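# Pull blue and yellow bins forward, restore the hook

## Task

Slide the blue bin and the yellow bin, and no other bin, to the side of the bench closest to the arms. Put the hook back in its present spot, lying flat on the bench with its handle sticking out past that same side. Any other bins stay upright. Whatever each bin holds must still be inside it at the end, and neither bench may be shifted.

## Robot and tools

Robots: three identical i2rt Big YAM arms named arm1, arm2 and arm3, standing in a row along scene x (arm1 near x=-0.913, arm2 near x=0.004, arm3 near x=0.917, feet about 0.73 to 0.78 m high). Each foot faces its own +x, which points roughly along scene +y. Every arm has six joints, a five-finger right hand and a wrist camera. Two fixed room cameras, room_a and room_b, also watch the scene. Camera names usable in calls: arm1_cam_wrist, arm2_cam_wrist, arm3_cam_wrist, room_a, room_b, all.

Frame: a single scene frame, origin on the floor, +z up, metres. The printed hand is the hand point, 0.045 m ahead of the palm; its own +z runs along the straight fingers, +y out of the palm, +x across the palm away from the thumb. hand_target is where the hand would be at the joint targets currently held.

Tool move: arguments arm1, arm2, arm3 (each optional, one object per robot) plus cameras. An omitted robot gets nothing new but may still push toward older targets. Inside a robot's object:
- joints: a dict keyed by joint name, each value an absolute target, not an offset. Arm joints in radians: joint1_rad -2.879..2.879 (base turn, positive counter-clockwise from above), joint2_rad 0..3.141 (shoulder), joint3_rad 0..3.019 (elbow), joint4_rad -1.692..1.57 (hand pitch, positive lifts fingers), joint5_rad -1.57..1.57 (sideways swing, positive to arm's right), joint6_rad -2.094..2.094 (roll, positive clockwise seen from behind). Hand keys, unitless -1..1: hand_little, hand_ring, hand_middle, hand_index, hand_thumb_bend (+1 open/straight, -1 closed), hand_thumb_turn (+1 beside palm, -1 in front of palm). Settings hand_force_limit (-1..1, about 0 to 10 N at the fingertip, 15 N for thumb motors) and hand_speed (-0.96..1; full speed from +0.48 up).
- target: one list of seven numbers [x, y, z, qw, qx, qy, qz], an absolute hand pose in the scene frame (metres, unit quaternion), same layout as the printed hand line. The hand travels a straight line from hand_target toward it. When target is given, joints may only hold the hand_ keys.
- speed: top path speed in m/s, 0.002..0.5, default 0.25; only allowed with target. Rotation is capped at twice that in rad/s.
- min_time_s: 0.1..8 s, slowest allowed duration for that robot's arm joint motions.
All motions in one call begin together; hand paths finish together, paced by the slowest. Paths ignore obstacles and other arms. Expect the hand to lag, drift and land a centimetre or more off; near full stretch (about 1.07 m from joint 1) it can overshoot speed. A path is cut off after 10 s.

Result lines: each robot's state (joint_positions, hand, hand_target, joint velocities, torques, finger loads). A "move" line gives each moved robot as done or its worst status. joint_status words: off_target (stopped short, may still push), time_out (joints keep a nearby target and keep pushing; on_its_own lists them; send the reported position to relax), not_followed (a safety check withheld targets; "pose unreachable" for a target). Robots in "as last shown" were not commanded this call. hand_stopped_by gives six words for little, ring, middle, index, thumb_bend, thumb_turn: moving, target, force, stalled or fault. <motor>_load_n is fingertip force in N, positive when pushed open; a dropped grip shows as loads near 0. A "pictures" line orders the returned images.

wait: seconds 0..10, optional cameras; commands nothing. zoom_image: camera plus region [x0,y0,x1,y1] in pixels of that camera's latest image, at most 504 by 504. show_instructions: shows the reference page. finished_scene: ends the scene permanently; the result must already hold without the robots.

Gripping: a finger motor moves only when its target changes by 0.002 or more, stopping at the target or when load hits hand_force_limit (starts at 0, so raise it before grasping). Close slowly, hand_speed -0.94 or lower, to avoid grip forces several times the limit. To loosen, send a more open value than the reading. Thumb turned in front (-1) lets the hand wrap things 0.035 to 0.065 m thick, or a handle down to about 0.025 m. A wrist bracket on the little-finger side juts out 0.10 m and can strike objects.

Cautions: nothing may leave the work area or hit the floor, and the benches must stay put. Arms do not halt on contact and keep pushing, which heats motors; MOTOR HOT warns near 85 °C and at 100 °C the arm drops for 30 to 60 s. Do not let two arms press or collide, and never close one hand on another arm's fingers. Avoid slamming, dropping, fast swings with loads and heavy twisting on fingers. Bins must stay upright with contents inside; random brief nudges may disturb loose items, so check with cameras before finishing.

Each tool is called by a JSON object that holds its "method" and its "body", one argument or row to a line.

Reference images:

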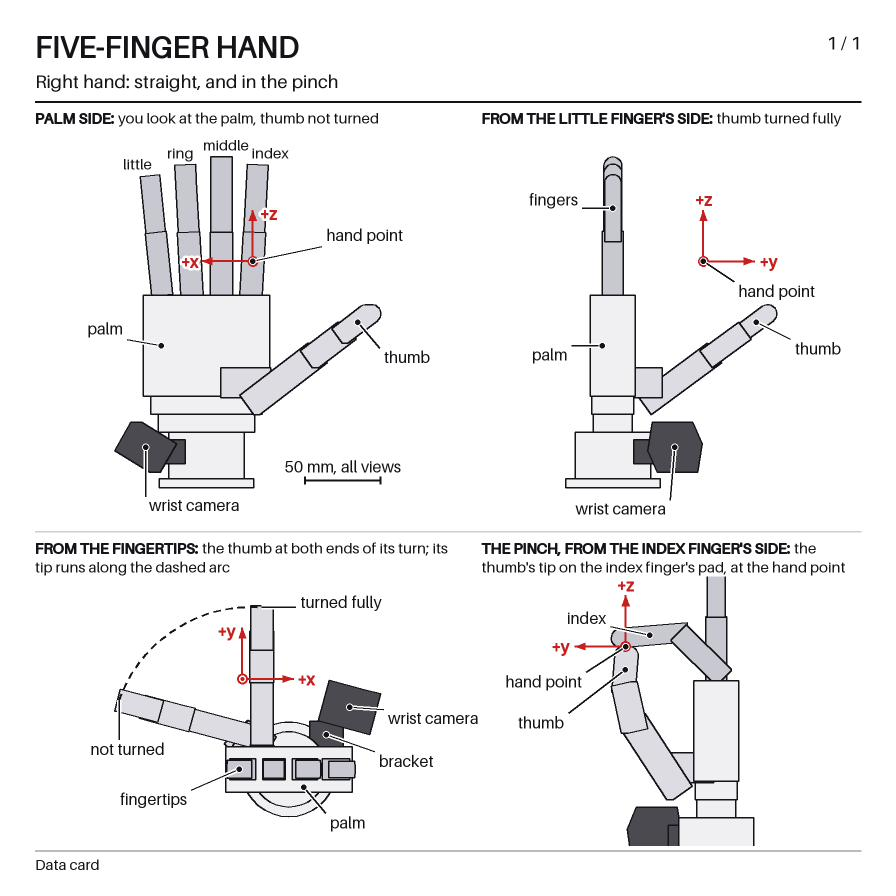

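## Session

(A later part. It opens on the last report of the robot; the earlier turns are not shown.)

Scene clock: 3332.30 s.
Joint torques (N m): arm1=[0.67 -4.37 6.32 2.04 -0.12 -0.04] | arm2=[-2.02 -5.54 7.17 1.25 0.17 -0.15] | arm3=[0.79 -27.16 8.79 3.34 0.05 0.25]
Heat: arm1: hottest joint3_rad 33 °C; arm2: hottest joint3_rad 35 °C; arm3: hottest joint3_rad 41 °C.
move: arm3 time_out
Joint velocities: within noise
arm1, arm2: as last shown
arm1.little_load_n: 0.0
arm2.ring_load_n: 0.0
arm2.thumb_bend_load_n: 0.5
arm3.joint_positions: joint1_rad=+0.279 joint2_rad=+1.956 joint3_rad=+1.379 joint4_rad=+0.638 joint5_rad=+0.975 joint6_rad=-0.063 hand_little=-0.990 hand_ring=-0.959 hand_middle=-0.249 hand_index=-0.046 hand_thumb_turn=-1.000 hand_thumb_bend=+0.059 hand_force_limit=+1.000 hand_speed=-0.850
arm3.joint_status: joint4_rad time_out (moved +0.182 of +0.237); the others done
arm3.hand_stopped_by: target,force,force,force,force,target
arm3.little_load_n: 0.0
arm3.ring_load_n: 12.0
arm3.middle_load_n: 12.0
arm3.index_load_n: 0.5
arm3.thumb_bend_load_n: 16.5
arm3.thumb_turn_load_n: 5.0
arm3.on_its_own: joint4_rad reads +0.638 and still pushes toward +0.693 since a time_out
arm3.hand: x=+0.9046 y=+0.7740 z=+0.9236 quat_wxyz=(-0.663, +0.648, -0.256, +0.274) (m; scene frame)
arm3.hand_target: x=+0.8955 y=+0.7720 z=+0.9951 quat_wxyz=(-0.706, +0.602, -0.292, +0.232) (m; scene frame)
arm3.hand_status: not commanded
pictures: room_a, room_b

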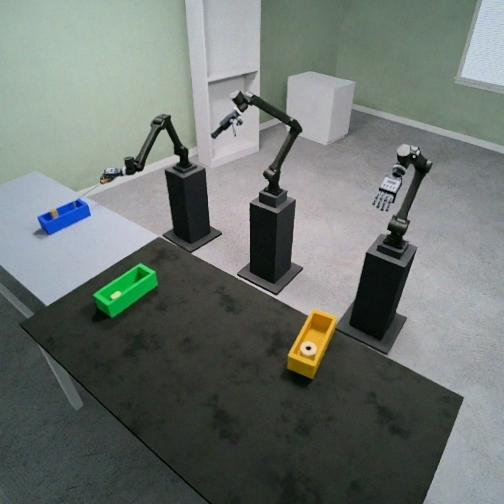

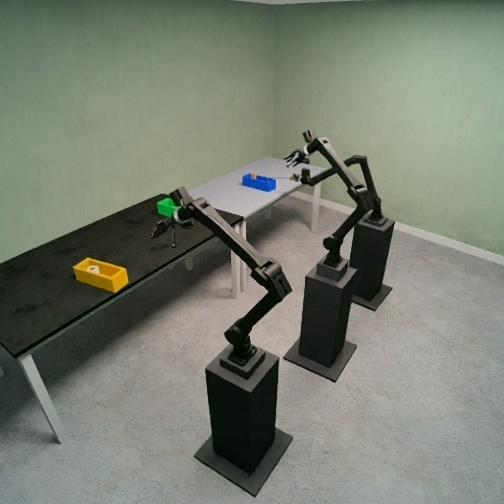

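{"method": "move", "body": {
  "arm3": {"joints":{"joint1_rad":0.352,"joint2_rad":1.68,"joint3_rad":1.05,"joint4_rad":0.822,"joint5_rad":1.041,"joint6_rad":-0.03},"min_time_s":4},
  "cameras": ["room_a","room_b"]
}}

{"method": "zoom_image", "body": {
  "camera": "room_a",
  "region": [30, 140, 130, 240]
}}

{"method": "zoom_image", "body": {
  "camera": "room_b",
  "region": [230, 140, 330, 220]
}}

Scene clock: 3362.97 s.
Joint torques (N m): arm1=[0.73 -4.84 6.43 2.03 -0.12 -0.04] | arm2=[-1.85 -5.07 7.24 1.22 0.13 -0.13] | arm3=[0.5 -21.83 7.92 3.3 0.05 0.25]
Heat: arm1: hottest joint3_rad 33 °C; arm2: hottest joint3_rad 35 °C; arm3: hottest joint3_rad 40 °C.
move: arm3 done
Joint velocities: within noise
arm1, arm2: as last shown
arm2.thumb_bend_load_n: 0.0
arm3.joint_positions: joint1_rad=+0.340 joint2_rad=+1.742 joint3_rad=+1.040 joint4_rad=+0.767 joint5_rad=+1.037 joint6_rad=-0.064 hand_little=-0.990 hand_ring=-0.959 hand_middle=-0.249 hand_index=-0.046 hand_thumb_turn=-1.000 hand_thumb_bend=+0.059 hand_force_limit=+1.000 hand_speed=-0.850
arm3.joint_status: all done
arm3.hand_stopped_by: target,force,force,force,force,target
arm3.little_load_n: 0.0
arm3.ring_load_n: 12.5
arm3.middle_load_n: 11.5
arm3.index_load_n: 0.5
arm3.thumb_bend_load_n: 16.5
arm3.thumb_turn_load_n: 4.5
arm3.hand: x=+0.8953 y=+0.6665 z=+0.9224 quat_wxyz=(-0.663, +0.647, -0.259, +0.273) (m; scene frame)
arm3.hand_target: x=+0.8867 y=+0.6662 z=+0.9781 quat_wxyz=(-0.702, +0.607, -0.294, +0.231) (m; scene frame)
arm3.hand_status: not commanded
pictures: room_a, room_b

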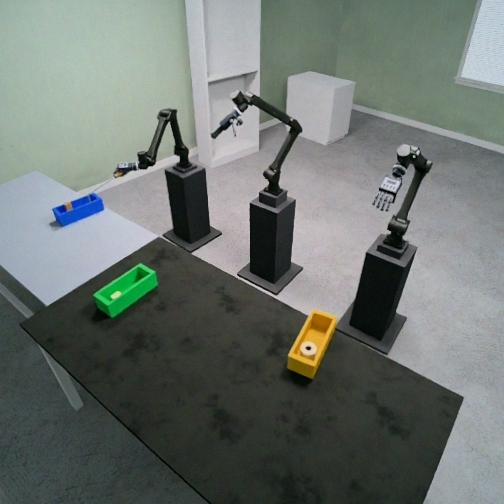

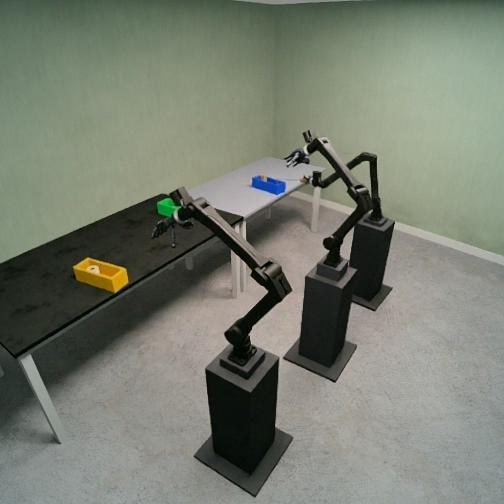

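Scaled by 5.040 from the camera's 504x504 image, which has a finer 720x720 frame.

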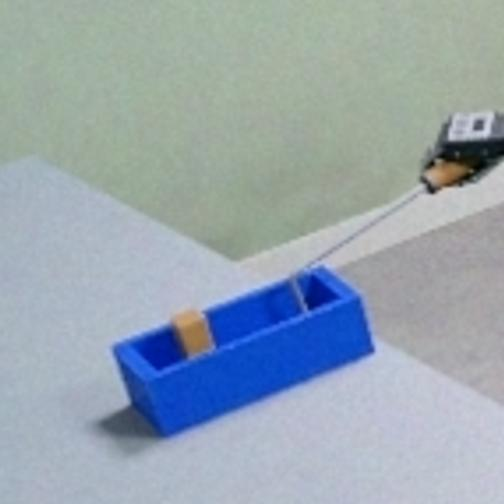

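Scaled by 5.040 from the camera's 504x504 image, which has a finer 720x720 frame.

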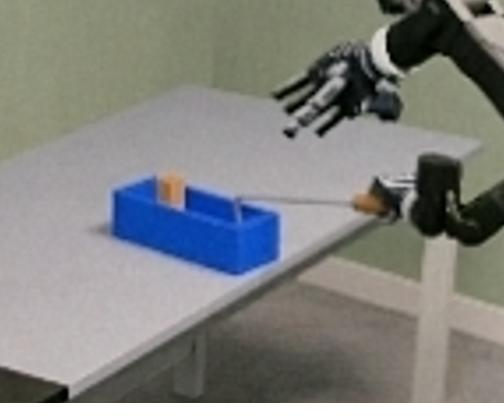

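{"method": "move", "body": {
  "arm3": {"joints":{"joint1_rad":0.355,"joint2_rad":1.657,"joint3_rad":1.018,"joint4_rad":0.832,"joint5_rad":1.043},"min_time_s":1.5},
  "cameras": ["room_a","room_b"]
}}

{"method": "zoom_image", "body": {
  "camera": "room_a",
  "region": [50, 170, 120, 240]
}}

{"method": "zoom_image", "body": {
  "camera": "room_b",
  "region": [240, 160, 310, 216]
}}

Scene clock: 3388.00 s.
Joint torques (N m): arm1=[0.67 -4.72 6.48 2.11 -0.12 -0.03] | arm2=[-2.43 -4.25 7.24 1.26 0.19 -0.13] | arm3=[0.15 -21.54 7.94 3.17 0.05 0.24]
Heat: arm1: hottest joint3_rad 33 °C; arm2: hottest joint3_rad 35 °C; arm3: hottest joint3_rad 39 °C.
move: arm3 done
Joint velocities: within noise
arm1: as last shown
arm2.joint_positions: joint1_rad=-0.338 joint2_rad=+1.014 joint3_rad=+1.602 joint4_rad=-1.176 joint5_rad=-0.002 joint6_rad=+1.009 hand_little=+1.000 hand_ring=+1.000 hand_middle=+1.000 hand_index=+1.000 hand_thumb_turn=-1.000 hand_thumb_bend=+1.000 hand_force_limit=+1.000 hand_speed=-0.500
arm2.joint_status: not commanded
arm2.hand_stopped_by: target,target,target,target,target,target
arm2.little_load_n: 0.0
arm2.ring_load_n: 0.0
arm2.middle_load_n: 0.0
arm2.index_load_n: 0.0
arm2.thumb_bend_load_n: 0.0
arm2.thumb_turn_load_n: 0.0
arm2.hand: x=+0.0720 y=+0.4009 z=+1.3321 quat_wxyz=(-0.449, +0.691, -0.544, -0.160) (m; scene frame)
arm2.hand_target: x=+0.0764 y=+0.3965 z=+1.3292 quat_wxyz=(-0.446, +0.691, -0.547, -0.152) (m; scene frame)
arm2.hand_status: not commanded
arm3.joint_positions: joint1_rad=+0.343 joint2_rad=+1.719 joint3_rad=+1.009 joint4_rad=+0.778 joint5_rad=+1.039 joint6_rad=-0.064 hand_little=-0.990 hand_ring=-0.959 hand_middle=-0.249 hand_index=-0.046 hand_thumb_turn=-1.000 hand_thumb_bend=+0.059 hand_force_limit=+1.000 hand_speed=-0.850
arm3.joint_status: all done
arm3.hand_stopped_by: target,force,force,force,force,target
arm3.little_load_n: 0.0
arm3.ring_load_n: 12.0
arm3.middle_load_n: 12.0
arm3.index_load_n: 0.5
arm3.thumb_bend_load_n: 16.0
arm3.thumb_turn_load_n: 4.5
arm3.hand: x=+0.8964 y=+0.6562 z=+0.9236 quat_wxyz=(-0.664, +0.647, -0.259, +0.272) (m; scene frame)
arm3.hand_target: x=+0.8877 y=+0.6558 z=+0.9781 quat_wxyz=(-0.702, +0.606, -0.294, +0.230) (m; scene frame)
arm3.hand_status: not commanded
pictures: room_a, room_b

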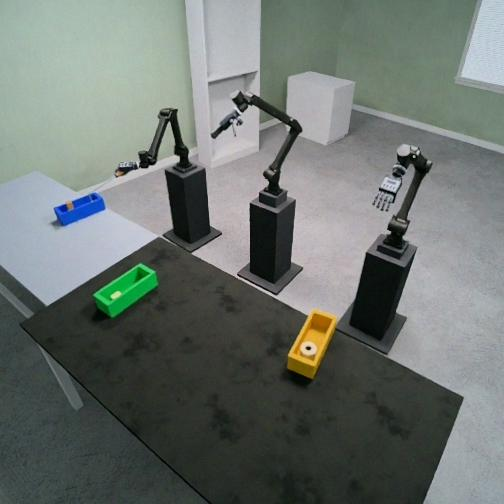

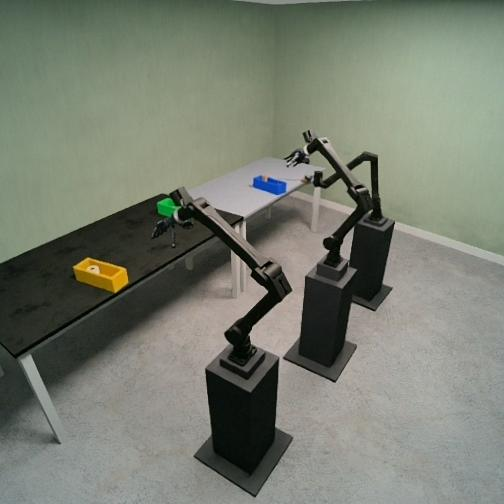

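Scaled by 7.200 from the camera's 504x504 image, which has a finer 720x720 frame.

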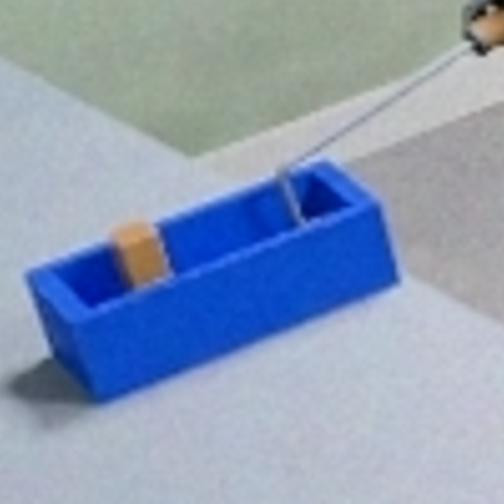

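Scaled by 7.200 from the camera's 504x504 image, which has a finer 720x720 frame.

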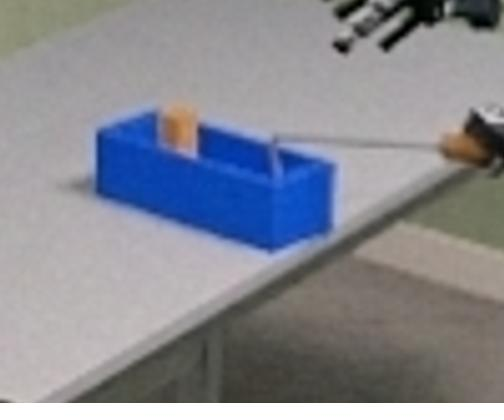

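{"method": "move", "body": {
  "arm3": {"joints":{"joint1_rad":0.355,"joint2_rad":1.71,"joint3_rad":1.145,"joint4_rad":0.80,"joint5_rad":1.043},"min_time_s":1.5}
}}

{"method": "move", "body": {
  "arm3": {"joints":{"joint1_rad":0.355,"joint2_rad":1.47,"joint3_rad":1.24,"joint4_rad":0.49,"joint5_rad":1.043},"min_time_s":3},
  "cameras": ["room_a","room_b"]
}}

{"method": "zoom_image", "body": {
  "camera": "room_a",
  "region": [30, 140, 130, 240]
}}

{"method": "zoom_image", "body": {
  "camera": "room_b",
  "region": [230, 140, 330, 220]
}}

Scene clock: 3436.60 s.
Joint torques (N m): arm1=[1.08 -4.89 6.48 2.11 -0.12 -0.03] | arm2=[-2.49 -4.72 7.02 1.06 0.21 -0.18] | arm3=[0.26 -18.37 15.06 1.98 -0.1 0.32]
Heat: arm1: hottest joint3_rad 33 °C; arm2: hottest joint3_rad 35 °C; arm3: hottest joint3_rad 38 °C.
move: arm3 time_out
Joint velocities: within noise
arm1, arm2: as last shown
arm1.middle_load_n: -0.5
arm2.thumb_turn_load_n: -0.5
arm3.joint_positions: joint1_rad=+0.343 joint2_rad=+1.734 joint3_rad=+1.053 joint4_rad=+0.778 joint5_rad=+1.042 joint6_rad=-0.069 hand_little=-0.990 hand_ring=-0.959 hand_middle=-0.249 hand_index=-0.046 hand_thumb_turn=-1.000 hand_thumb_bend=+0.059 hand_force_limit=+1.000 hand_speed=-0.850
arm3.joint_status: joint3_rad time_out (moved +0.044 of +0.136); the others done
arm3.hand_stopped_by: target,force,force,force,force,target
arm3.little_load_n: 0.0
arm3.ring_load_n: 13.0
arm3.middle_load_n: 12.0
arm3.index_load_n: 0.5
arm3.thumb_bend_load_n: 16.5
arm3.thumb_turn_load_n: 5.0
arm3.on_its_own: joint3_rad reads +1.053 and still pushes toward +1.145 since a time_out; joint6_rad reads -0.069 and still pushes toward -0.030 since a time_out
arm3.hand: x=+0.8930 y=+0.6692 z=+0.9360 quat_wxyz=(-0.671, +0.639, -0.265, +0.268) (m; scene frame)
arm3.hand_target: x=+0.8780 y=+0.6907 z=+1.0038 quat_wxyz=(-0.712, +0.594, -0.303, +0.221) (m; scene frame)
arm3.hand_status: not commanded
pictures: none

not run: a stop came earlier in this reply.

Scaled by 5.040 from the camera's 504x504 image, which has a finer 720x720 frame.
This view is cut from an older image: the scene may have changed since it was taken.

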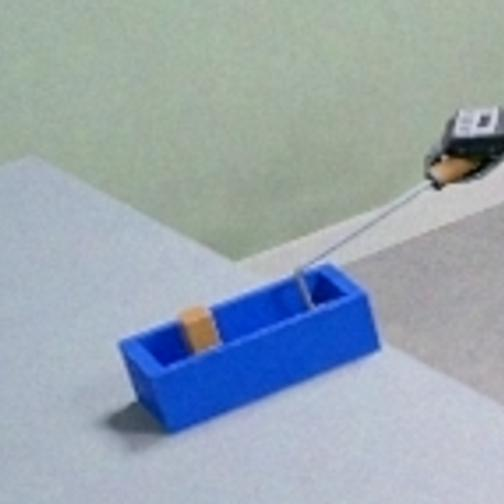

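Scaled by 5.040 from the camera's 504x504 image, which has a finer 720x720 frame.
This view is cut from an older image: the scene may have changed since it was taken.

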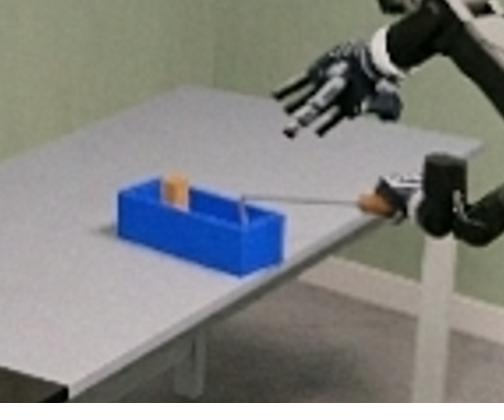

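Good forward shift. Now lift.

{"method": "move", "body": {
  "arm3": {"joints":{"joint1_rad":0.355,"joint2_rad":1.47,"joint3_rad":1.24,"joint4_rad":0.49,"joint5_rad":1.043},"min_time_s":3},
  "cameras": ["room_a","room_b"]
}}

{"method": "zoom_image", "body": {
  "camera": "room_a",
  "region": [30, 140, 130, 240]
}}

{"method": "zoom_image", "body": {
  "camera": "room_b",
  "region": [230, 140, 330, 220]
}}

Scene clock: 3447.67 s.
Joint torques (N m): arm1=[0.97 -4.84 6.43 2.06 -0.11 -0.03] | arm2=[-2.02 -4.31 7.38 1.26 0.18 -0.12] | arm3=[1.08 -19.25 17.25 1.73 -0.05 0.32]
Heat: arm1: hottest joint3_rad 33 °C; arm2: hottest joint3_rad 35 °C; arm3: hottest joint3_rad 39 °C.
move: arm3 time_out
Joint velocities: within noise
arm1, arm2: as last shown
arm1.middle_load_n: 0.0
arm2.middle_load_n: 0.5
arm2.thumb_turn_load_n: 0.0
arm3.joint_positions: joint1_rad=+0.343 joint2_rad=+1.525 joint3_rad=+1.138 joint4_rad=+0.472 joint5_rad=+1.042 joint6_rad=-0.069 hand_little=-0.990 hand_ring=-0.959 hand_middle=-0.249 hand_index=-0.046 hand_thumb_turn=-1.000 hand_thumb_bend=+0.059 hand_force_limit=+1.000 hand_speed=-0.850
arm3.joint_status: joint3_rad time_out (moved +0.085 of +0.187); the others done
arm3.hand_stopped_by: target,force,force,force,force,target
arm3.little_load_n: 0.0
arm3.ring_load_n: 13.0
arm3.middle_load_n: 12.0
arm3.index_load_n: 0.5
arm3.thumb_bend_load_n: 16.0
arm3.thumb_turn_load_n: 5.0
arm3.on_its_own: joint3_rad reads +1.138 and still pushes toward +1.240 since a time_out; joint6_rad reads -0.069 and still pushes toward -0.030 since a time_out
arm3.hand: x=+0.8990 y=+0.6489 z=+1.0487 quat_wxyz=(-0.668, +0.642, -0.262, +0.271) (m; scene frame)
arm3.hand_target: x=+0.8894 y=+0.6523 z=+1.1449 quat_wxyz=(-0.718, +0.586, -0.308, +0.215) (m; scene frame)
arm3.hand_status: not commanded
pictures: room_a, room_b

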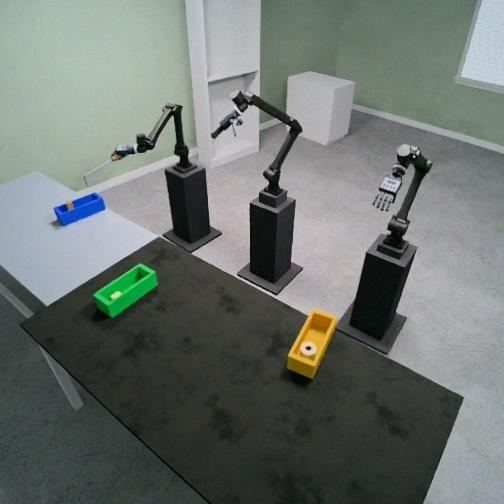

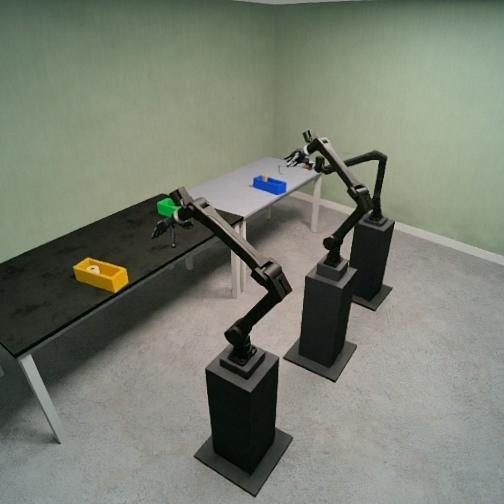

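Scaled by 5.040 from the camera's 504x504 image, which has a finer 720x720 frame.

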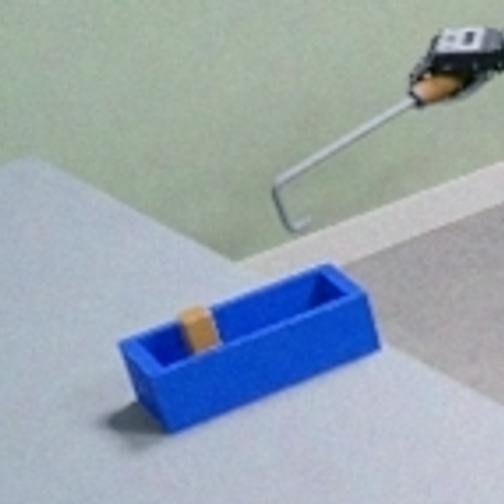

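Scaled by 5.040 from the camera's 504x504 image, which has a finer 720x720 frame.

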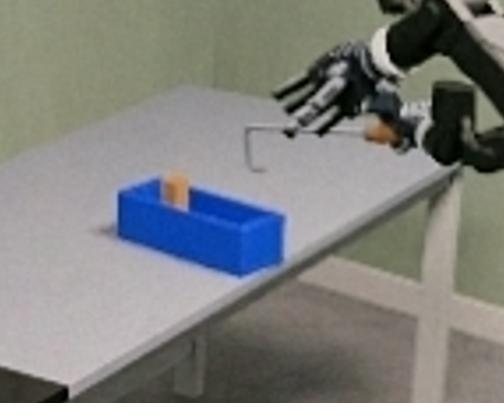

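{"method": "move", "body": {
  "arm3": {"joints":{"joint1_rad":0.752,"joint2_rad":1.97,"joint3_rad":2.0,"joint4_rad":-0.735,"joint5_rad":0.475,"joint6_rad":2.085},"min_time_s":6},
  "cameras": ["room_a","room_b"]
}}

{"method": "zoom_image", "body": {
  "camera": "room_a",
  "region": [80, 140, 200, 260]
}}

{"method": "zoom_image", "body": {
  "camera": "room_b",
  "region": [210, 130, 310, 230]
}}

Scene clock: 3527.87 s.
Joint torques (N m): arm1=[1.2 -4.66 6.46 2.07 -0.11 -0.02] | arm2=[-1.26 -4.78 6.93 1.16 0.16 -0.13] | arm3=[-0.09 -25.29 18.22 1.62 0.35 0.28]
Heat: arm1: hottest joint3_rad 33 °C; arm2: hottest joint3_rad 34 °C; arm3: hottest joint3_rad 47 °C.
move: arm3 time_out
Joint velocities: within noise
arm1, arm2: as last shown
arm2.middle_load_n: 0.0
arm2.index_load_n: -0.5
arm2.thumb_turn_load_n: -0.5
arm3.joint_positions: joint1_rad=+0.744 joint2_rad=+2.002 joint3_rad=+1.891 joint4_rad=-0.751 joint5_rad=+0.469 joint6_rad=+2.054 hand_little=-0.990 hand_ring=-0.959 hand_middle=-0.249 hand_index=-0.046 hand_thumb_turn=-1.000 hand_thumb_bend=+0.059 hand_force_limit=+1.000 hand_speed=-0.850
arm3.joint_status: joint3_rad time_out (moved +0.753 of +0.862); the others done
joint sent to its limit — arm3.joint6_rad, upper limit.
arm3.hand_stopped_by: target,force,force,force,force,target
arm3.little_load_n: -0.5
arm3.ring_load_n: 13.0
arm3.middle_load_n: 12.0
arm3.index_load_n: 4.5
arm3.thumb_bend_load_n: 15.5
arm3.thumb_turn_load_n: 5.5
arm3.on_its_own: joint3_rad reads +1.891 and still pushes toward +2.000 since a time_out
arm3.hand: x=+0.4391 y=+0.6918 z=+0.9653 quat_wxyz=(-0.281, +0.652, -0.645, -0.284) (m; scene frame)
arm3.hand_target: x=+0.4258 y=+0.7016 z=+1.0631 quat_wxyz=(-0.284, +0.611, -0.646, -0.359) (m; scene frame)
arm3.hand_status: not commanded
pictures: room_a, room_b

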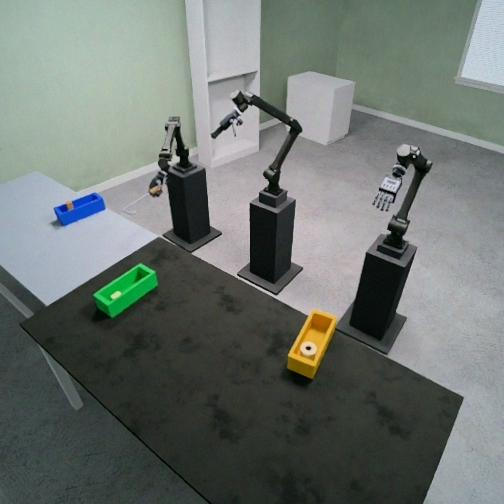

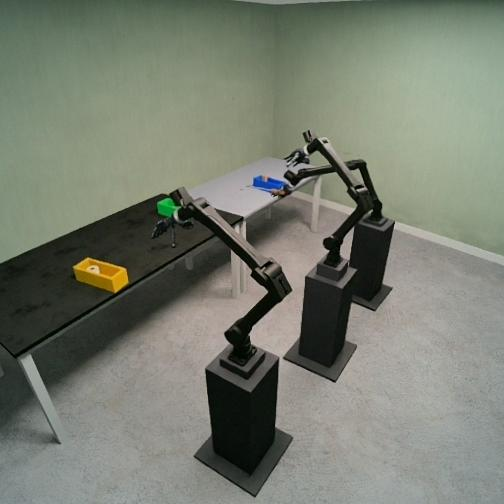

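Scaled by 4.200 from the camera's 504x504 image, which has a finer 720x720 frame.

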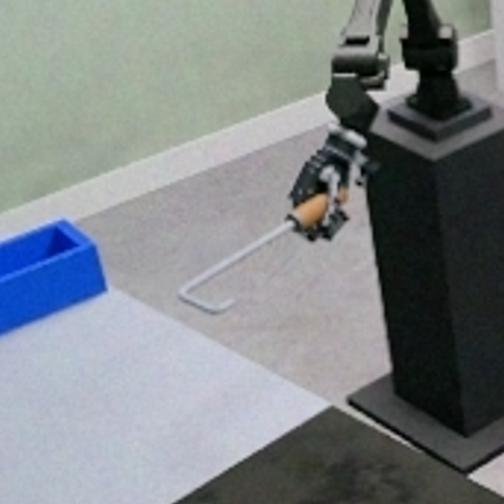

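Scaled by 5.040 from the camera's 504x504 image, which has a finer 720x720 frame.

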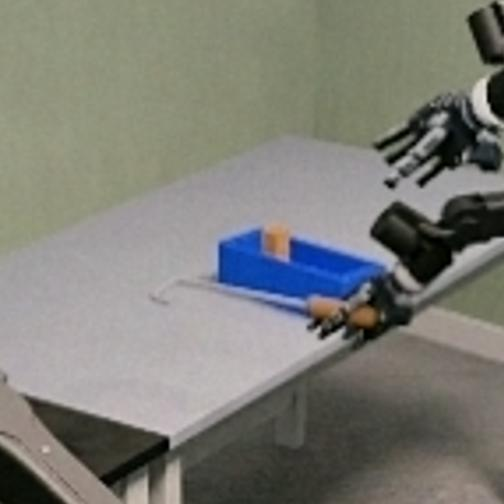

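{"method": "move", "body": {
  "arm3": {"joints":{"joint1_rad":0.752,"joint2_rad":2.30,"joint3_rad":2.345,"joint4_rad":-0.757,"joint5_rad":0.478,"joint6_rad":2.085},"min_time_s":3},
  "cameras": ["room_a","room_b"]
}}

{"method": "zoom_image", "body": {
  "camera": "room_a",
  "region": [80, 160, 180, 260]
}}

{"method": "zoom_image", "body": {
  "camera": "room_b",
  "region": [210, 150, 310, 230]
}}

Scene clock: 3547.33 s.
Joint torques (N m): arm1=[0.79 -4.54 6.46 2.06 -0.11 -0.02] | arm2=[-1.9 -4.54 7.09 1.03 0.13 -0.12] | arm3=[0.15 -30.68 18.18 1.48 0.53 0.26]
Heat: arm1: hottest joint3_rad 33 °C; arm2: hottest joint3_rad 34 °C; arm3: hottest joint3_rad 50 °C.
move: arm3 time_out
Joint velocities: within noise
arm1, arm2: as last shown
arm1.middle_load_n: -0.5
arm1.thumb_turn_load_n: 0.5
arm2.index_load_n: 0.0
arm2.thumb_turn_load_n: 0.0
arm3.joint_positions: joint1_rad=+0.744 joint2_rad=+2.337 joint3_rad=+2.236 joint4_rad=-0.774 joint5_rad=+0.469 joint6_rad=+2.054 hand_little=-0.990 hand_ring=-0.959 hand_middle=-0.249 hand_index=-0.046 hand_thumb_turn=-1.000 hand_thumb_bend=+0.059 hand_force_limit=+1.000 hand_speed=-0.850
arm3.joint_status: joint3_rad time_out (moved +0.345 of +0.454); the others done
joint sent to its limit — arm3.joint6_rad, upper limit.
arm3.hand_stopped_by: target,force,force,force,force,target
arm3.little_load_n: 0.0
arm3.ring_load_n: 13.0
arm3.middle_load_n: 12.0
arm3.index_load_n: 4.5
arm3.thumb_bend_load_n: 15.5
arm3.thumb_turn_load_n: 6.0
arm3.on_its_own: joint3_rad reads +2.236 and still pushes toward +2.345 since a time_out
arm3.hand: x=+0.3831 y=+0.7618 z=+0.8761 quat_wxyz=(-0.280, +0.654, -0.645, -0.278) (m; scene frame)
arm3.hand_target: x=+0.3685 y=+0.7731 z=+0.9815 quat_wxyz=(-0.286, +0.612, -0.646, -0.355) (m; scene frame)
arm3.hand_status: not commanded
pictures: room_a, room_b

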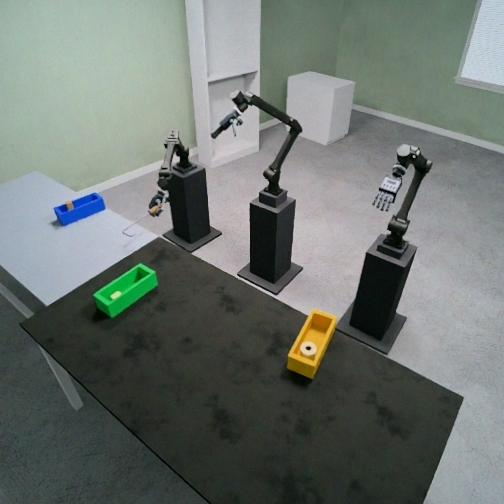

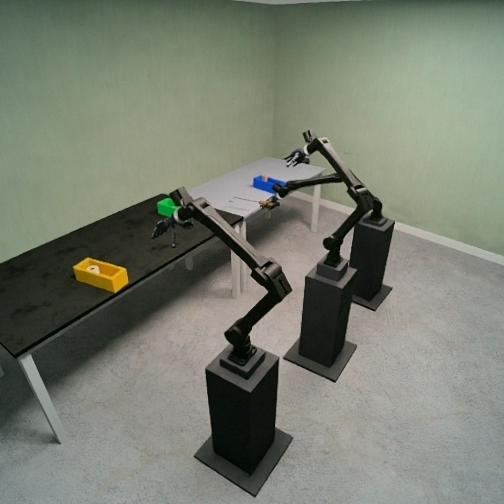

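Scaled by 5.040 from the camera's 504x504 image, which has a finer 720x720 frame.

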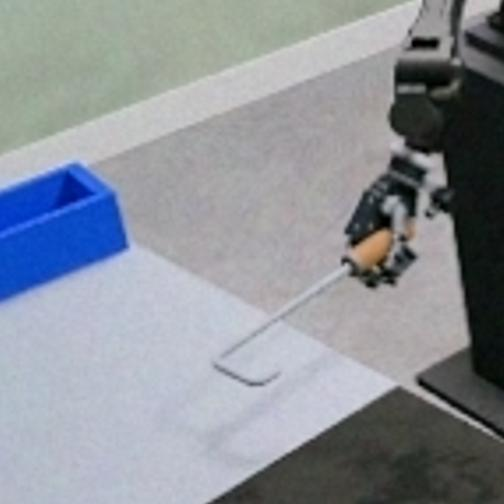

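Scaled by 5.040 from the camera's 504x504 image, which has a finer 720x720 frame.

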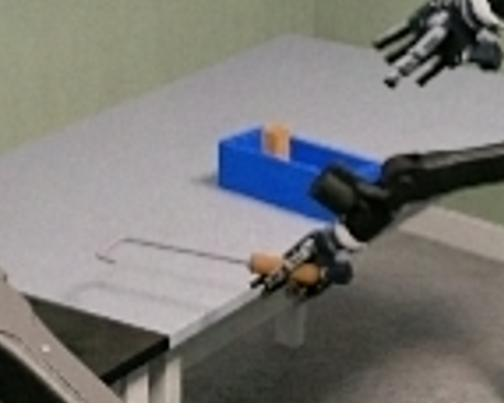

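{"method": "move", "body": {
  "arm3": {"joints":{"joint1_rad":0.716,"joint2_rad":2.468,"joint3_rad":2.497,"joint4_rad":-0.68,"joint5_rad":0.478,"joint6_rad":2.085},"min_time_s":2.5},
  "cameras": ["room_a","room_b"]
}}

{"method": "zoom_image", "body": {
  "camera": "room_a",
  "region": [80, 160, 180, 260]
}}

{"method": "zoom_image", "body": {
  "camera": "room_b",
  "region": [210, 150, 310, 230]
}}

Scene clock: 3583.10 s.
Joint torques (N m): arm1=[0.56 -4.89 6.45 2.04 -0.1 -0.02] | arm2=[-2.32 -4.25 7.27 1.1 0.12 -0.17] | arm3=[-1.85 -31.91 18.55 3.07 0.43 0.24]
Heat: arm1: hottest joint3_rad 33 °C; arm2: hottest joint3_rad 34 °C; arm3: hottest joint3_rad 50 °C.
move: arm3 time_out
Joint velocities: within noise
arm1.joint_positions: joint1_rad=-0.011 joint2_rad=+1.003 joint3_rad=+1.514 joint4_rad=-1.093 joint5_rad=+0.002 joint6_rad=+0.008 hand_little=+0.600 hand_ring=+0.600 hand_middle=+0.600 hand_index=+0.599 hand_thumb_turn=-1.000 hand_thumb_bend=+1.000 hand_force_limit=+0.700 hand_speed=-0.600
arm1.joint_status: not commanded
arm1.hand_stopped_by: target,target,target,target,target,target
arm1.little_load_n: 0.0
arm1.ring_load_n: 0.0
arm1.middle_load_n: 0.0
arm1.index_load_n: -0.5
arm1.thumb_bend_load_n: 0.0
arm1.thumb_turn_load_n: 0.0
arm1.hand: x=-0.9519 y=+0.4023 z=+1.2295 quat_wxyz=(-0.478, +0.878, +0.004, -0.001) (m; scene frame)
arm1.hand_target: x=-0.9557 y=+0.3992 z=+1.2218 quat_wxyz=(-0.470, +0.882, +0.013, -0.003) (m; scene frame)
arm1.hand_status: not commanded
arm2: as last shown
arm3.joint_positions: joint1_rad=+0.727 joint2_rad=+2.505 joint3_rad=+2.385 joint4_rad=-0.733 joint5_rad=+0.469 joint6_rad=+2.054 hand_little=-0.990 hand_ring=-0.959 hand_middle=-0.249 hand_index=-0.046 hand_thumb_turn=-1.000 hand_thumb_bend=+0.059 hand_force_limit=+1.000 hand_speed=-0.850
arm3.joint_status: joint3_rad time_out (moved +0.149 of +0.261); the others done
joint sent to its limit — arm3.joint6_rad, upper limit.
arm3.hand_stopped_by: target,force,force,force,force,target
arm3.little_load_n: 0.0
arm3.ring_load_n: 13.0
arm3.middle_load_n: 12.5
arm3.index_load_n: 4.5
arm3.thumb_bend_load_n: 15.5
arm3.thumb_turn_load_n: 6.0
arm3.on_its_own: joint3_rad reads +2.385 and still pushes toward +2.497 since a time_out
arm3.hand: x=+0.3738 y=+0.7989 z=+0.8183 quat_wxyz=(-0.283, +0.645, -0.650, -0.286) (m; scene frame)
arm3.hand_target: x=+0.3706 y=+0.8265 z=+0.9356 quat_wxyz=(-0.294, +0.586, -0.654, -0.377) (m; scene frame)
arm3.hand_status: not commanded
pictures: room_a, room_b

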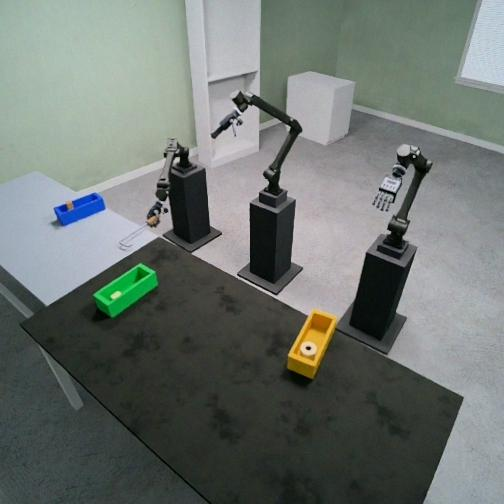

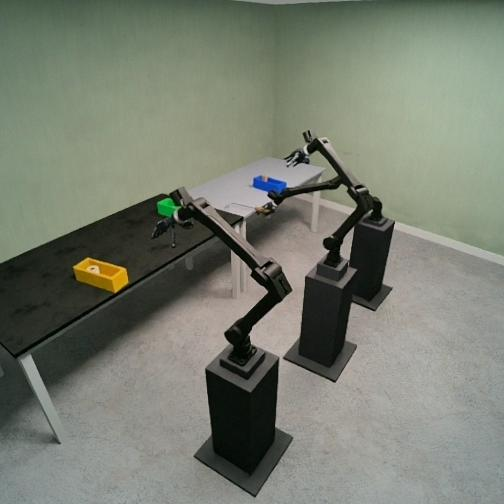

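Scaled by 5.040 from the camera's 504x504 image, which has a finer 720x720 frame.

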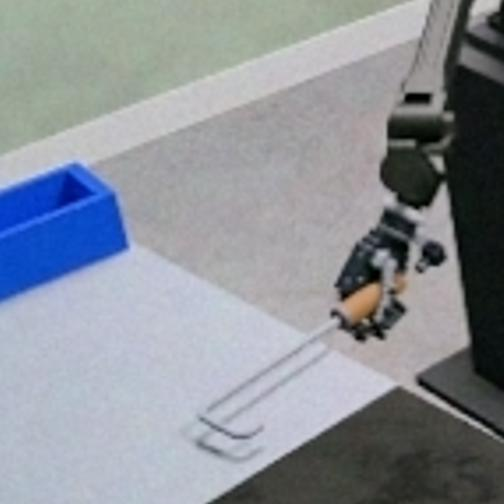

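Scaled by 5.040 from the camera's 504x504 image, which has a finer 720x720 frame.

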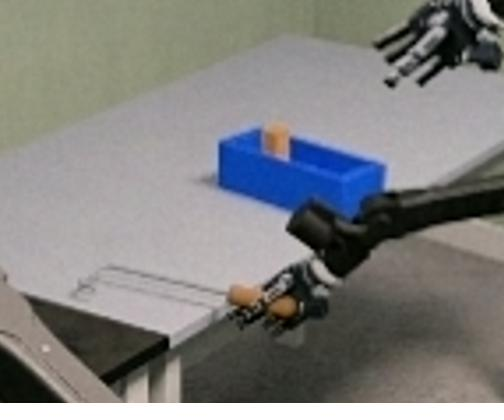

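{"method": "move", "body": {
  "arm3": {"joints":{"joint1_rad":0.716,"joint2_rad":2.501,"joint3_rad":2.497,"joint4_rad":-0.651,"joint5_rad":0.478,"joint6_rad":2.085},"min_time_s":1.5},
  "cameras": ["room_a","room_b"]
}}

{"method": "zoom_image", "body": {
  "camera": "room_a",
  "region": [80, 160, 180, 260]
}}

{"method": "zoom_image", "body": {
  "camera": "room_b",
  "region": [210, 180, 280, 236]
}}

Scene clock: 3615.77 s.
Joint torques (N m): arm1=[0.97 -4.48 6.41 2.07 -0.12 -0.04] | arm2=[-2.43 -4.72 7.1 1.09 0.12 -0.1] | arm3=[-1.44 -31.68 18.17 2.93 0.44 0.2]
Heat: arm1: hottest joint3_rad 33 °C; arm2: hottest joint3_rad 34 °C; arm3: hottest joint3_rad 54 °C.
move: arm3 time_out
Joint velocities: within noise
arm1, arm2: as last shown
arm1.index_load_n: 0.0
arm3.joint_positions: joint1_rad=+0.726 joint2_rad=+2.535 joint3_rad=+2.389 joint4_rad=-0.702 joint5_rad=+0.469 joint6_rad=+2.055 hand_little=-0.990 hand_ring=-0.959 hand_middle=-0.249 hand_index=-0.046 hand_thumb_turn=-1.000 hand_thumb_bend=+0.059 hand_force_limit=+1.000 hand_speed=-0.850
arm3.joint_status: joint3_rad time_out (moved +0.004 of +0.112); the others done
joint sent to its limit — arm3.joint6_rad, upper limit.
arm3.hand_stopped_by: target,force,force,force,force,target
arm3.little_load_n: 0.0
arm3.ring_load_n: 12.5
arm3.middle_load_n: 12.0
arm3.index_load_n: 4.5
arm3.thumb_bend_load_n: 15.5
arm3.thumb_turn_load_n: 6.0
arm3.on_its_own: joint3_rad reads +2.389 and still pushes toward +2.497 since a time_out
arm3.hand: x=+0.3714 y=+0.8026 z=+0.7992 quat_wxyz=(-0.284, +0.643, -0.650, -0.288) (m; scene frame)
arm3.hand_target: x=+0.3675 y=+0.8310 z=+0.9107 quat_wxyz=(-0.294, +0.587, -0.654, -0.375) (m; scene frame)
arm3.hand_status: not commanded
pictures: room_a, room_b

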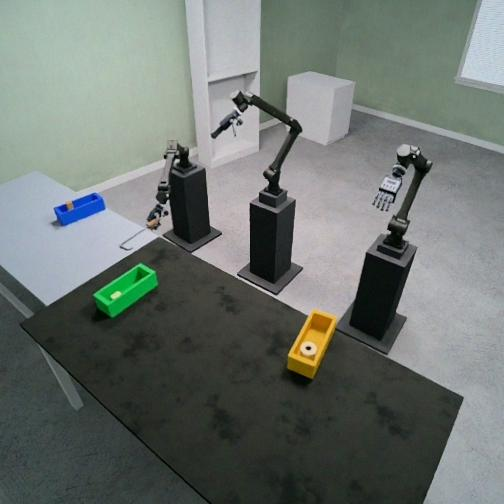

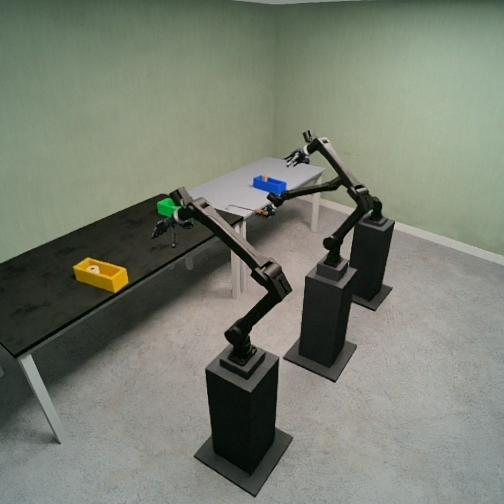

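Scaled by 5.040 from the camera's 504x504 image, which has a finer 720x720 frame.

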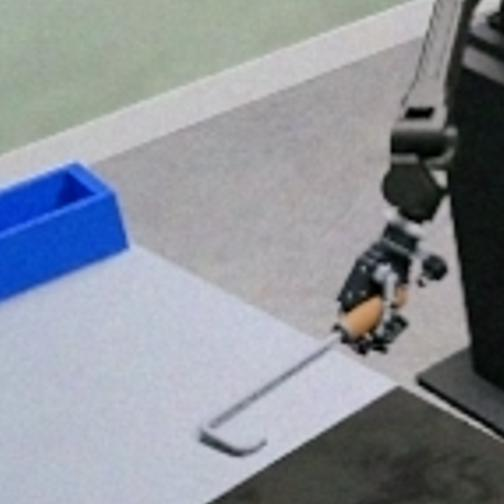

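Scaled by 7.200 from the camera's 504x504 image, which has a finer 720x720 frame.

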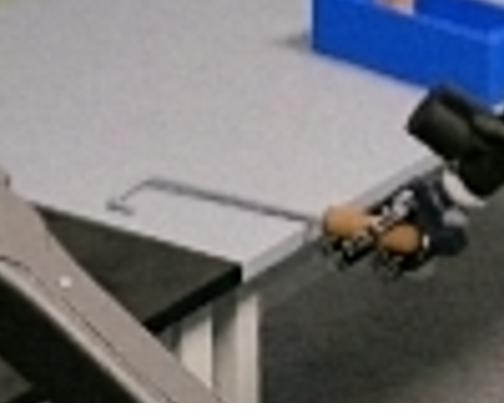

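{"method": "move", "body": {
  "arm3": {"joints":{"hand_speed":-0.93,"hand_thumb_bend":0.3,"hand_index":-0.1,"hand_middle":-0.1,"hand_ring":-0.8,"hand_little":-0.8}},
  "cameras": ["arm3_cam_wrist"]
}}

{"method": "move", "body": {
  "arm3": {"joints":{"hand_speed":-0.5,"hand_thumb_bend":1,"hand_index":1,"hand_middle":1,"hand_ring":1,"hand_little":1}},
  "cameras": ["arm3_cam_wrist","room_a","room_b"]
}}

Scene clock: 3660.63 s.
Joint torques (N m): arm1=[0.56 -4.54 6.45 2.02 -0.1 -0.03] | arm2=[-2.61 -4.95 7.01 1.07 0.16 -0.19] | arm3=[-0.73 -31.85 17.26 2.7 0.44 0.15]
Heat: arm1: hottest joint3_rad 33 °C; arm2: hottest joint3_rad 34 °C; arm3: hottest joint3_rad 50 °C.
move: arm3 off_target
Joint velocities: within noise
arm1, arm2: as last shown
arm3.joint_positions: joint1_rad=+0.726 joint2_rad=+2.536 joint3_rad=+2.398 joint4_rad=-0.694 joint5_rad=+0.469 joint6_rad=+2.064 hand_little=-0.800 hand_ring=-0.800 hand_middle=-0.100 hand_index=-0.076 hand_thumb_turn=-1.000 hand_thumb_bend=+0.300 hand_force_limit=+1.000 hand_speed=-0.930
arm3.joint_status: hand_index off_target (ended at -0.076, target -0.100); the others done
arm3.hand_stopped_by: target,target,target,force,target,target
arm3.little_load_n: 0.0
arm3.ring_load_n: 0.0
arm3.middle_load_n: 0.0
arm3.index_load_n: 2.5
arm3.thumb_bend_load_n: 0.5
arm3.thumb_turn_load_n: 1.5
arm3.on_its_own: joint3_rad reads +2.398 and still pushes toward +2.497 since a time_out
arm3.hand: x=+0.3699 y=+0.8056 z=+0.8060 quat_wxyz=(-0.284, +0.637, -0.653, -0.297) (m; scene frame)
arm3.hand_target: x=+0.3676 y=+0.8310 z=+0.9109 quat_wxyz=(-0.294, +0.587, -0.654, -0.375) (m; scene frame)
arm3.hand_status: not commanded
pictures: arm3_cam_wrist
camera_calibration:
arm3_cam_wrist: T_world_to_cam=[[-0.980255, -0.157702, -0.119292, 0.586089], [-0.144625, 0.160379, 0.976403, -0.86141], [-0.134849, 0.974376, -0.18002, -0.475211], [0, 0, 0, 1]] pos_world=[0.385854, 0.693614, 0.825451]

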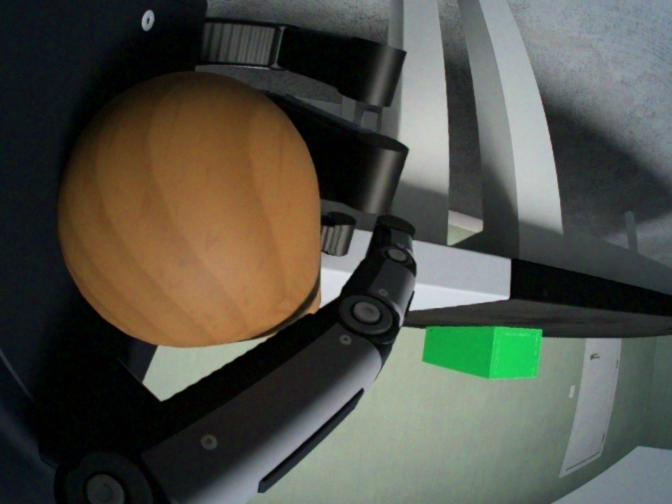

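Scene clock: 3662.43 s.
Joint torques (N m): arm1=[0.85 -4.48 6.42 2.06 -0.11 -0.01] | arm2=[-1.73 -4.84 7.35 1.18 0.2 -0.08] | arm3=[-2.96 -31.27 15.49 2.33 0.67 0.07]
Heat: arm1: hottest joint3_rad 33 °C; arm2: hottest joint3_rad 34 °C; arm3: hottest joint3_rad 50 °C.
move: arm3 done
Joint velocities: within noise
arm1: as last shown
arm2.joint_positions: joint1_rad=-0.338 joint2_rad=+1.014 joint3_rad=+1.602 joint4_rad=-1.176 joint5_rad=-0.002 joint6_rad=+1.009 hand_little=+1.000 hand_ring=+1.000 hand_middle=+1.000 hand_index=+1.000 hand_thumb_turn=-1.000 hand_thumb_bend=+1.000 hand_force_limit=+1.000 hand_speed=-0.500
arm2.joint_status: not commanded
arm2.hand_stopped_by: target,target,target,target,target,target
arm2.little_load_n: 0.0
arm2.ring_load_n: 0.0
arm2.middle_load_n: 0.0
arm2.index_load_n: 0.0
arm2.thumb_bend_load_n: 0.0
arm2.thumb_turn_load_n: 0.0
arm2.hand: x=+0.0720 y=+0.4009 z=+1.3321 quat_wxyz=(-0.449, +0.691, -0.544, -0.160) (m; scene frame)
arm2.hand_target: x=+0.0764 y=+0.3965 z=+1.3292 quat_wxyz=(-0.446, +0.691, -0.547, -0.152) (m; scene frame)
arm2.hand_status: not commanded
arm3.joint_positions: joint1_rad=+0.748 joint2_rad=+2.536 joint3_rad=+2.421 joint4_rad=-0.681 joint5_rad=+0.464 joint6_rad=+2.065 hand_little=+1.000 hand_ring=+1.000 hand_middle=+1.000 hand_index=+0.999 hand_thumb_turn=-1.000 hand_thumb_bend=+1.000 hand_force_limit=+1.000 hand_speed=-0.500
arm3.joint_status: all done
arm3.hand_stopped_by: target,target,target,target,target,target
arm3.little_load_n: 0.0
arm3.ring_load_n: 0.0
arm3.middle_load_n: 0.0
arm3.index_load_n: -3.0
arm3.thumb_bend_load_n: 0.0
arm3.thumb_turn_load_n: -0.5
arm3.hand: x=+0.3476 y=+0.7983 z=+0.8222 quat_wxyz=(-0.280, +0.637, -0.645, -0.317) (m; scene frame)
arm3.hand_target: x=+0.3674 y=+0.8309 z=+0.9109 quat_wxyz=(-0.294, +0.587, -0.654, -0.375) (m; scene frame)
arm3.hand_status: not commanded
pictures: arm3_cam_wrist, room_a, room_b
camera_calibration:
arm3_cam_wrist: T_world_to_cam=[[-0.978869, -0.179143, -0.0986057, 0.564674], [-0.123281, 0.132273, 0.983517, -0.870097], [-0.163147, 0.974891, -0.151563, -0.482078], [0, 0, 0, 1]] pos_world=[0.366826, 0.686221, 0.838371]

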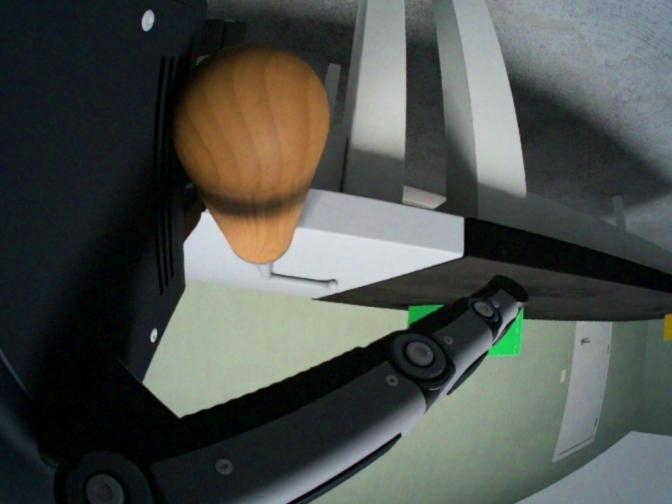

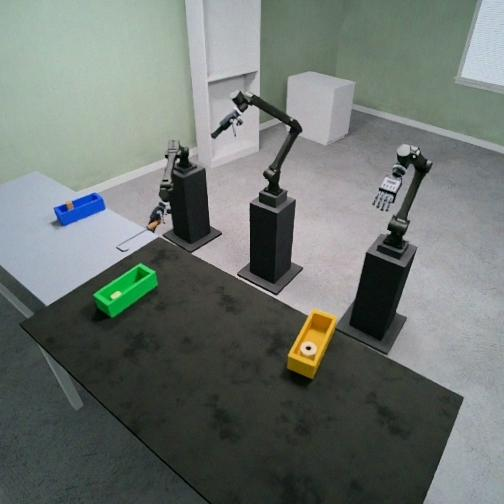

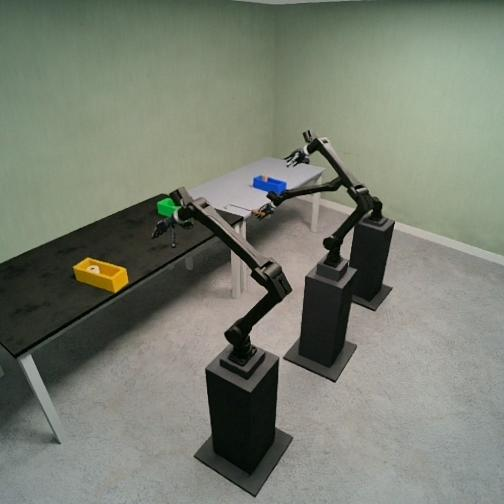

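{"method": "move", "body": {
  "arm3": {"joints":{"joint1_rad":0.79,"joint2_rad":2.34,"joint3_rad":2.26,"joint4_rad":-0.63,"joint5_rad":0.50,"joint6_rad":2.07},"min_time_s":2.5},
  "cameras": ["arm3_cam_wrist","room_a"]
}}

Scene clock: 3688.33 s.
Joint torques (N m): arm1=[0.79 -5.01 6.43 2.13 -0.1 -0.03] | arm2=[-2.67 -4.01 6.95 1.09 0.13 -0.15] | arm3=[0.91 -30.21 8.55 1.81 0.25 -0.05]
Heat: arm1: hottest joint3_rad 33 °C; arm2: hottest joint3_rad 34 °C; arm3: hottest joint3_rad 51 °C.
move: arm3 done
Joint velocities: within noise
arm1, arm2: as last shown
arm3.joint_positions: joint1_rad=+0.780 joint2_rad=+2.369 joint3_rad=+2.269 joint4_rad=-0.650 joint5_rad=+0.497 joint6_rad=+2.068 hand_little=+1.000 hand_ring=+1.000 hand_middle=+1.000 hand_index=+0.999 hand_thumb_turn=-1.000 hand_thumb_bend=+1.000 hand_force_limit=+1.000 hand_speed=-0.500
arm3.joint_status: all done
arm3.hand_stopped_by: target,target,target,target,target,target
arm3.little_load_n: 0.0
arm3.ring_load_n: 0.0
arm3.middle_load_n: 0.0
arm3.index_load_n: 0.0
arm3.thumb_bend_load_n: 0.0
arm3.thumb_turn_load_n: 0.0
arm3.hand: x=+0.3438 y=+0.7649 z=+0.8957 quat_wxyz=(-0.290, +0.630, -0.636, -0.338) (m; scene frame)
arm3.hand_target: x=+0.3374 y=+0.7595 z=+0.9223 quat_wxyz=(-0.290, +0.623, -0.633, -0.357) (m; scene frame)
arm3.hand_status: not commanded
pictures: arm3_cam_wrist, room_a
camera_calibration:
arm3_cam_wrist: T_world_to_cam=[[-0.979034, -0.181, -0.0934446, 0.559048], [-0.109758, 0.0822943, 0.990546, -0.911197], [-0.171599, 0.980034, -0.100435, -0.48585], [0, 0, 0, 1]] pos_world=[0.363945, 0.652324, 0.906026]

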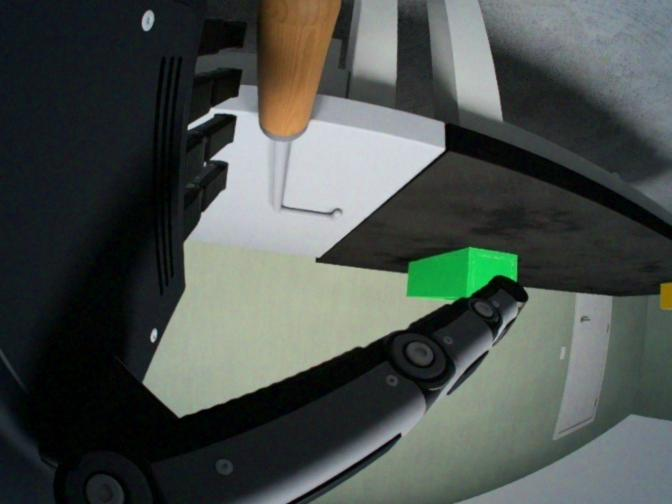

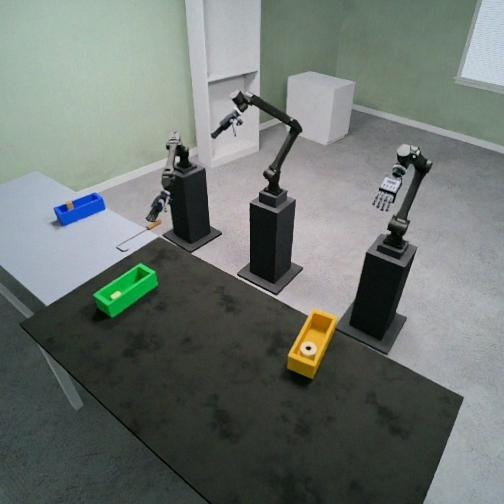

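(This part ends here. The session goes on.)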